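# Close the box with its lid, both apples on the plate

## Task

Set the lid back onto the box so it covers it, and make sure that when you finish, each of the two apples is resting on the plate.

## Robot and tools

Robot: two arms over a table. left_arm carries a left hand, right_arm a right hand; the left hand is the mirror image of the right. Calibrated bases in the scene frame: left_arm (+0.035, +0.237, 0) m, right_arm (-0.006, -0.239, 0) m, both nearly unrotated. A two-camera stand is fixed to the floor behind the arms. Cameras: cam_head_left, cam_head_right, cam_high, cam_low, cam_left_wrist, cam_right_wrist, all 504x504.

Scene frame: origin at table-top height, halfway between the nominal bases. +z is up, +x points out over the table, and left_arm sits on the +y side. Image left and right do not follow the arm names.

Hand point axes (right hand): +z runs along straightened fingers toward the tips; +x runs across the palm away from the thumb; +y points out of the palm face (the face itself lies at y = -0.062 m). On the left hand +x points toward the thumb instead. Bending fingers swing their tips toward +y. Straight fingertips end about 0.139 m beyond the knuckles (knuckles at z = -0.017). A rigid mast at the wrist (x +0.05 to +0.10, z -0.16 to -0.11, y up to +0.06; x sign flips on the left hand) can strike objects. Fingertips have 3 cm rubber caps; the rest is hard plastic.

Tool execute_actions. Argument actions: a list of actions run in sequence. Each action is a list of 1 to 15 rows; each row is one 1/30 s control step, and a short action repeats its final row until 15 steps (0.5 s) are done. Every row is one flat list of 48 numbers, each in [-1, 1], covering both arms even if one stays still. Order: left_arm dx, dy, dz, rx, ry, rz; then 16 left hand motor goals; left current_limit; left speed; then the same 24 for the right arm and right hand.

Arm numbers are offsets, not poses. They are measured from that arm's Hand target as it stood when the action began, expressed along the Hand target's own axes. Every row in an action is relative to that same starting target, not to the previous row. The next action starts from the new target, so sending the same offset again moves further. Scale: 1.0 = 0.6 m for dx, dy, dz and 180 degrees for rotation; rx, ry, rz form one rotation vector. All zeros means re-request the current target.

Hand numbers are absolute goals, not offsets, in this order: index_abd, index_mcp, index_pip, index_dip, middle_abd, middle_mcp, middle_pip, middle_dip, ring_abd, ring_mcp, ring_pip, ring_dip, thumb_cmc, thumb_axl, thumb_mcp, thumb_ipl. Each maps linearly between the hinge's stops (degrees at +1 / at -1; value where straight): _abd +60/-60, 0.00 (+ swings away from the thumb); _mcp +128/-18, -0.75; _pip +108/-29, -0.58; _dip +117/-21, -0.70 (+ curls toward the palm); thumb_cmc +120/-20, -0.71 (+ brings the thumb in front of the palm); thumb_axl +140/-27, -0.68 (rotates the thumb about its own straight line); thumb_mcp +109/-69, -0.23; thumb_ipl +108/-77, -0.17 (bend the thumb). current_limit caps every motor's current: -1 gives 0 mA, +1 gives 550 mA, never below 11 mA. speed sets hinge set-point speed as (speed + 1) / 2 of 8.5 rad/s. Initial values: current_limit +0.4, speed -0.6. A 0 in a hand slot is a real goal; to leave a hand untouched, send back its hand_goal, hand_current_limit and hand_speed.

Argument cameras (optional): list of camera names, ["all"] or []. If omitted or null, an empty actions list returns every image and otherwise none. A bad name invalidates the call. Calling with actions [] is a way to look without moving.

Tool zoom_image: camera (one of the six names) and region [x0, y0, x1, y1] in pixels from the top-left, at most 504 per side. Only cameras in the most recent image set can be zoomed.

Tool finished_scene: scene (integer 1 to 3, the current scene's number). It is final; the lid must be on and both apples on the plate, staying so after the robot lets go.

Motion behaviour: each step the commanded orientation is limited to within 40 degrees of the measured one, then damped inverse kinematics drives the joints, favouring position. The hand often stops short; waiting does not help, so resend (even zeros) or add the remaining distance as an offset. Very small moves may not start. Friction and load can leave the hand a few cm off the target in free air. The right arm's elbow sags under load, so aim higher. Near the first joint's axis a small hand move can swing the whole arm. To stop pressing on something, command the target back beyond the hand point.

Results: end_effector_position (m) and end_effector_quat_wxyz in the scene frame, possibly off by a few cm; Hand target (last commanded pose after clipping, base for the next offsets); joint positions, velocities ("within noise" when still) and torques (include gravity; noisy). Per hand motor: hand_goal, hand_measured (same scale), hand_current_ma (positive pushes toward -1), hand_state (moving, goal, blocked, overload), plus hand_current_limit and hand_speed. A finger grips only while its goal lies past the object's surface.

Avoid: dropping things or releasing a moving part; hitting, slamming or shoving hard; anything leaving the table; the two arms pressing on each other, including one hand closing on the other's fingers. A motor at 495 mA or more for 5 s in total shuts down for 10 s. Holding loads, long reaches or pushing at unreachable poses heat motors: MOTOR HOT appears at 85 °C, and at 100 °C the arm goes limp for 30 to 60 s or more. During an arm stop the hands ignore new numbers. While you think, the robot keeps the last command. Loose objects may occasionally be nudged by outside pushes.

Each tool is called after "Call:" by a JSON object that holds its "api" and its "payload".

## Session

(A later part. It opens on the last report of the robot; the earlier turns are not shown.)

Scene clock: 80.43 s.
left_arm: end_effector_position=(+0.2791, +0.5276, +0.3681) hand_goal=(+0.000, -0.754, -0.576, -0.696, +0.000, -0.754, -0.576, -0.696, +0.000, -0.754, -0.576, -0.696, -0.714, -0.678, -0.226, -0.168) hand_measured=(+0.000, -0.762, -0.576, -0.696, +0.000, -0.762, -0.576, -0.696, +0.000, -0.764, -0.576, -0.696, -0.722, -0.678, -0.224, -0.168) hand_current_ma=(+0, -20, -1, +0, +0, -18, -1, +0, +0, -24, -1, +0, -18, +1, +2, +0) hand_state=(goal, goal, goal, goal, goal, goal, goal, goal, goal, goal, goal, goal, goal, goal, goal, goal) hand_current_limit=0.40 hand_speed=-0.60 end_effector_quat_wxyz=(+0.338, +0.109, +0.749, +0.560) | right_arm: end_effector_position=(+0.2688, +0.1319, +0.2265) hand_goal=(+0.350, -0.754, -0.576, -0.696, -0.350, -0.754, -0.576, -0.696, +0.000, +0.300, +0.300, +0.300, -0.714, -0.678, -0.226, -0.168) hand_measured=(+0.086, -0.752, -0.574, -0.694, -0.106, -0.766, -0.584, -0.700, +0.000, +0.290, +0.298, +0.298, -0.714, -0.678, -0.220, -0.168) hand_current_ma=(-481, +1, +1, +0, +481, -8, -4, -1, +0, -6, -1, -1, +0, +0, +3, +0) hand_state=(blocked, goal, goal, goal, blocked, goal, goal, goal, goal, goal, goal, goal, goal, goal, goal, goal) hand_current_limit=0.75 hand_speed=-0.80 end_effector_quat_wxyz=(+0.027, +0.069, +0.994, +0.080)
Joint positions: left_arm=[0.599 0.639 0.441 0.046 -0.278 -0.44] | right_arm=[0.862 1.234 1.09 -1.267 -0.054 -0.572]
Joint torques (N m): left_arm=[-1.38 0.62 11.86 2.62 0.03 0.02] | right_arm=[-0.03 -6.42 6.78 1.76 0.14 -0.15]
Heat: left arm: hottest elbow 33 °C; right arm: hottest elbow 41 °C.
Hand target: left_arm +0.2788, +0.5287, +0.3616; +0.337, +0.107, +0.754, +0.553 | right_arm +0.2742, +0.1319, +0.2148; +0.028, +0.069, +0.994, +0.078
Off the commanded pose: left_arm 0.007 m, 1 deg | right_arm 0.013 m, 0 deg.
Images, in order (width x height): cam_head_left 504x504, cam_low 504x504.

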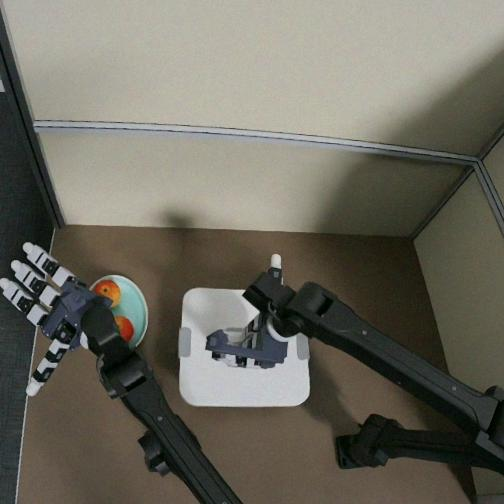

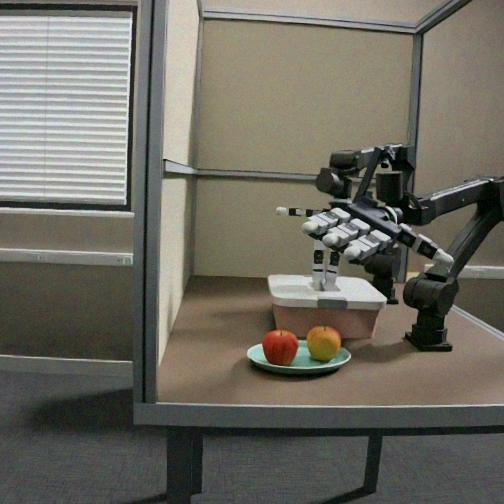

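Call:
{"api": "execute_actions", "payload": {"actions": [[[0,0,0,0,0,0,0,-0.754,-0.576,-0.696,0,-0.754,-0.576,-0.696,0,-0.754,-0.576,-0.696,-0.714,-0.678,-0.226,-0.168,0.4,-0.6,0,0,-0.015,0,0,0,0.35,-0.754,-0.576,-0.696,-0.35,-0.754,-0.576,-0.696,0,0.3,0.3,0.3,-0.714,-0.678,-0.226,-0.168,0.75,-0.8]],[[0,0,0,0,0,0,0,-0.754,-0.576,-0.696,0,-0.754,-0.576,-0.696,0,-0.754,-0.576,-0.696,-0.714,-0.678,-0.226,-0.168,0.4,-0.6,0,0,0,0,0,0,0.03,-0.754,-0.576,-0.696,-0.06,-0.754,-0.576,-0.696,0,0.3,0.3,0.3,-0.714,-0.678,-0.226,-0.168,0.4,-0.7]],[[0,0,0,0,0,0,0,-0.754,-0.576,-0.696,0,-0.754,-0.576,-0.696,0,-0.754,-0.576,-0.696,-0.714,-0.678,-0.226,-0.168,0.4,-0.6,0,0,-0.05,0,0,0,0.03,-0.754,-0.576,-0.696,-0.06,-0.754,-0.576,-0.696,0,0.3,0.3,0.3,-0.714,-0.678,-0.226,-0.168,0.4,-0.7]],[[0,0,0,0,0,0,0,-0.754,-0.576,-0.696,0,-0.754,-0.576,-0.696,0,-0.754,-0.576,-0.696,-0.714,-0.678,-0.226,-0.168,0.4,-0.6,0,0,-0.09,0,0,0,0.03,-0.754,-0.576,-0.696,-0.06,-0.754,-0.576,-0.696,0,0.3,0.3,0.3,-0.714,-0.678,-0.226,-0.168,0.4,-0.7]]], "cameras": ["all"]}}

Call:
{"api": "zoom_image", "payload": {"camera": "cam_low", "region": [240, 230, 400, 350]}}

Call:
{"api": "zoom_image", "payload": {"camera": "cam_head_left", "region": [165, 260, 345, 420]}}

Call:
{"api": "zoom_image", "payload": {"camera": "cam_high", "region": [170, 170, 340, 330]}}

Scene clock: 83.93 s.
left_arm: end_effector_position=(+0.2791, +0.5276, +0.3681) hand_goal=(+0.000, -0.754, -0.576, -0.696, +0.000, -0.754, -0.576, -0.696, +0.000, -0.754, -0.576, -0.696, -0.714, -0.678, -0.226, -0.168) hand_measured=(+0.000, -0.762, -0.576, -0.696, +0.000, -0.762, -0.576, -0.696, +0.000, -0.764, -0.576, -0.696, -0.722, -0.678, -0.224, -0.168) hand_current_ma=(+0, -20, -1, +0, +0, -18, -1, +0, +0, -24, -1, +0, -18, +1, +2, +0) hand_state=(goal, goal, goal, goal, goal, goal, goal, goal, goal, goal, goal, goal, goal, goal, goal, goal) hand_current_limit=0.40 hand_speed=-0.60 end_effector_quat_wxyz=(+0.338, +0.109, +0.749, +0.560) | right_arm: end_effector_position=(+0.2600, +0.1144, +0.2869) hand_goal=(+0.030, -0.754, -0.576, -0.696, -0.060, -0.754, -0.576, -0.696, +0.000, +0.300, +0.300, +0.300, -0.714, -0.678, -0.226, -0.168) hand_measured=(+0.026, -0.752, -0.574, -0.694, -0.062, -0.752, -0.574, -0.696, +0.000, +0.290, +0.298, +0.298, -0.714, -0.678, -0.220, -0.168) hand_current_ma=(-1, +1, +1, +1, +0, +0, +0, +0, +0, -6, -1, -1, +0, +0, +3, +0) hand_state=(goal, goal, goal, goal, goal, goal, goal, goal, goal, goal, goal, goal, goal, goal, goal, goal) hand_current_limit=0.40 hand_speed=-0.70 end_effector_quat_wxyz=(+0.019, +0.069, +0.995, +0.065)
Joint positions: left_arm=[0.599 0.639 0.441 0.046 -0.278 -0.44] | right_arm=[0.85 1.195 1.228 -1.478 -0.05 -0.586]
Joint torques (N m): left_arm=[-1.49 0.62 11.84 2.62 0.04 0.04] | right_arm=[0.44 -6.36 11.36 0.23 -0.16 -0.07]
Heat: left arm: hottest elbow 33 °C; right arm: hottest elbow 41 °C.
Hand target: left_arm +0.2788, +0.5287, +0.3616; +0.337, +0.107, +0.754, +0.553 | right_arm +0.2681, +0.1179, +0.3067; +0.028, +0.069, +0.994, +0.078
Off the commanded pose: left_arm 0.007 m, 1 deg | right_arm 0.022 m, 2 deg.

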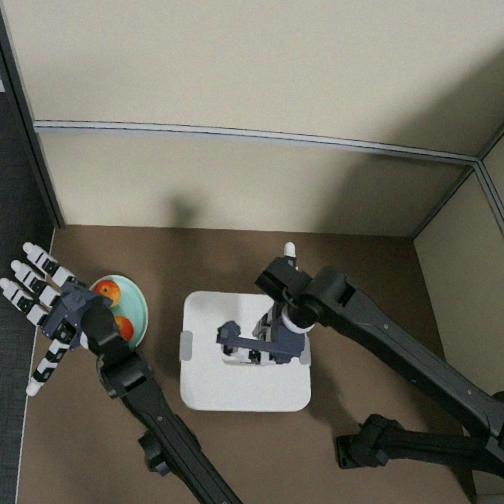

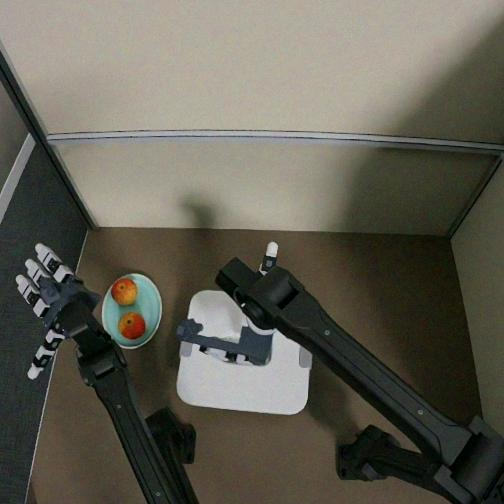

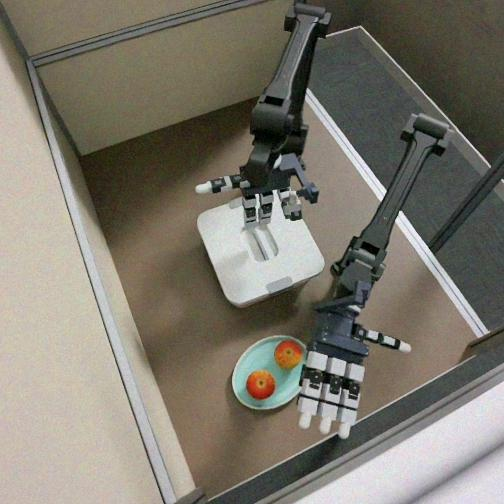

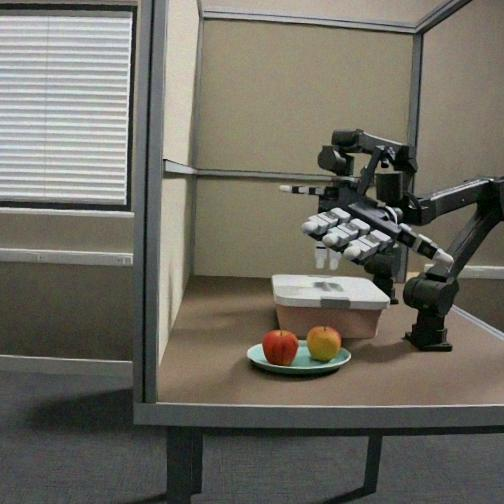

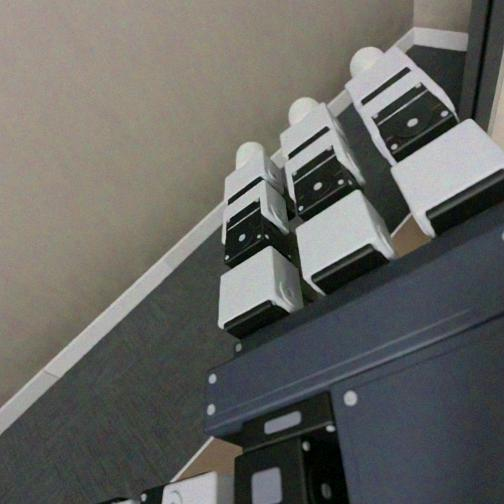

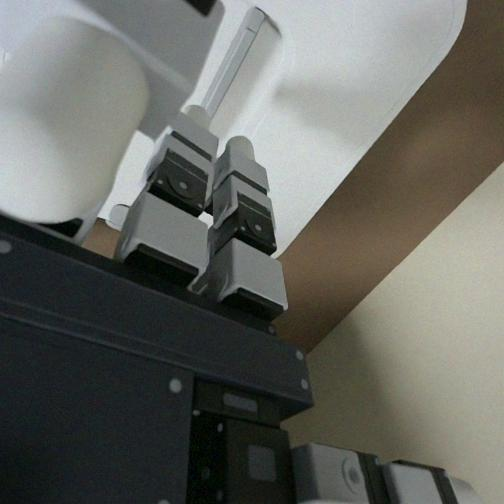

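Scaled by 3.150.

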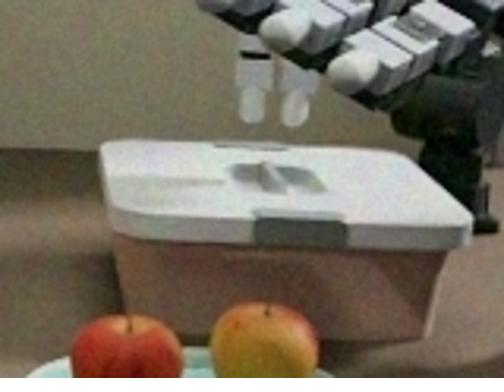

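Scaled by 2.800.

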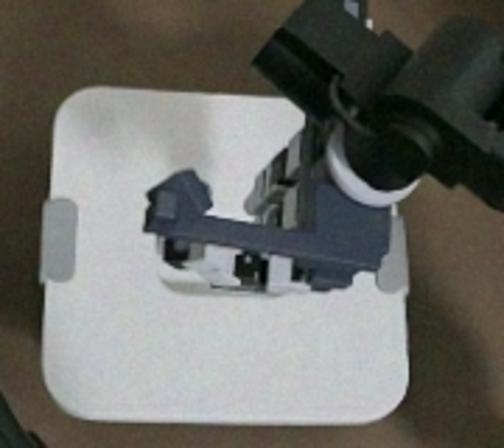

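Scaled by 2.965.

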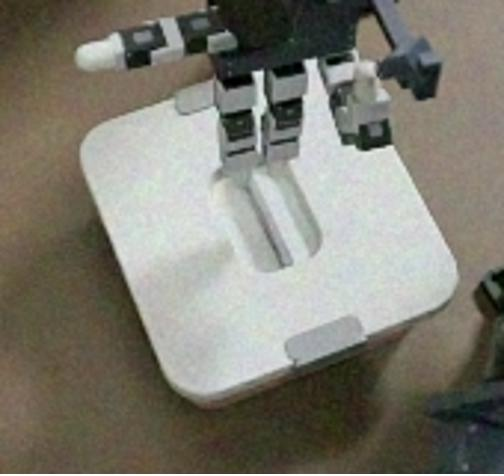

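Call:
{"api": "finished_scene", "payload": {"scene": 3}}

The scene is finished: the task was done.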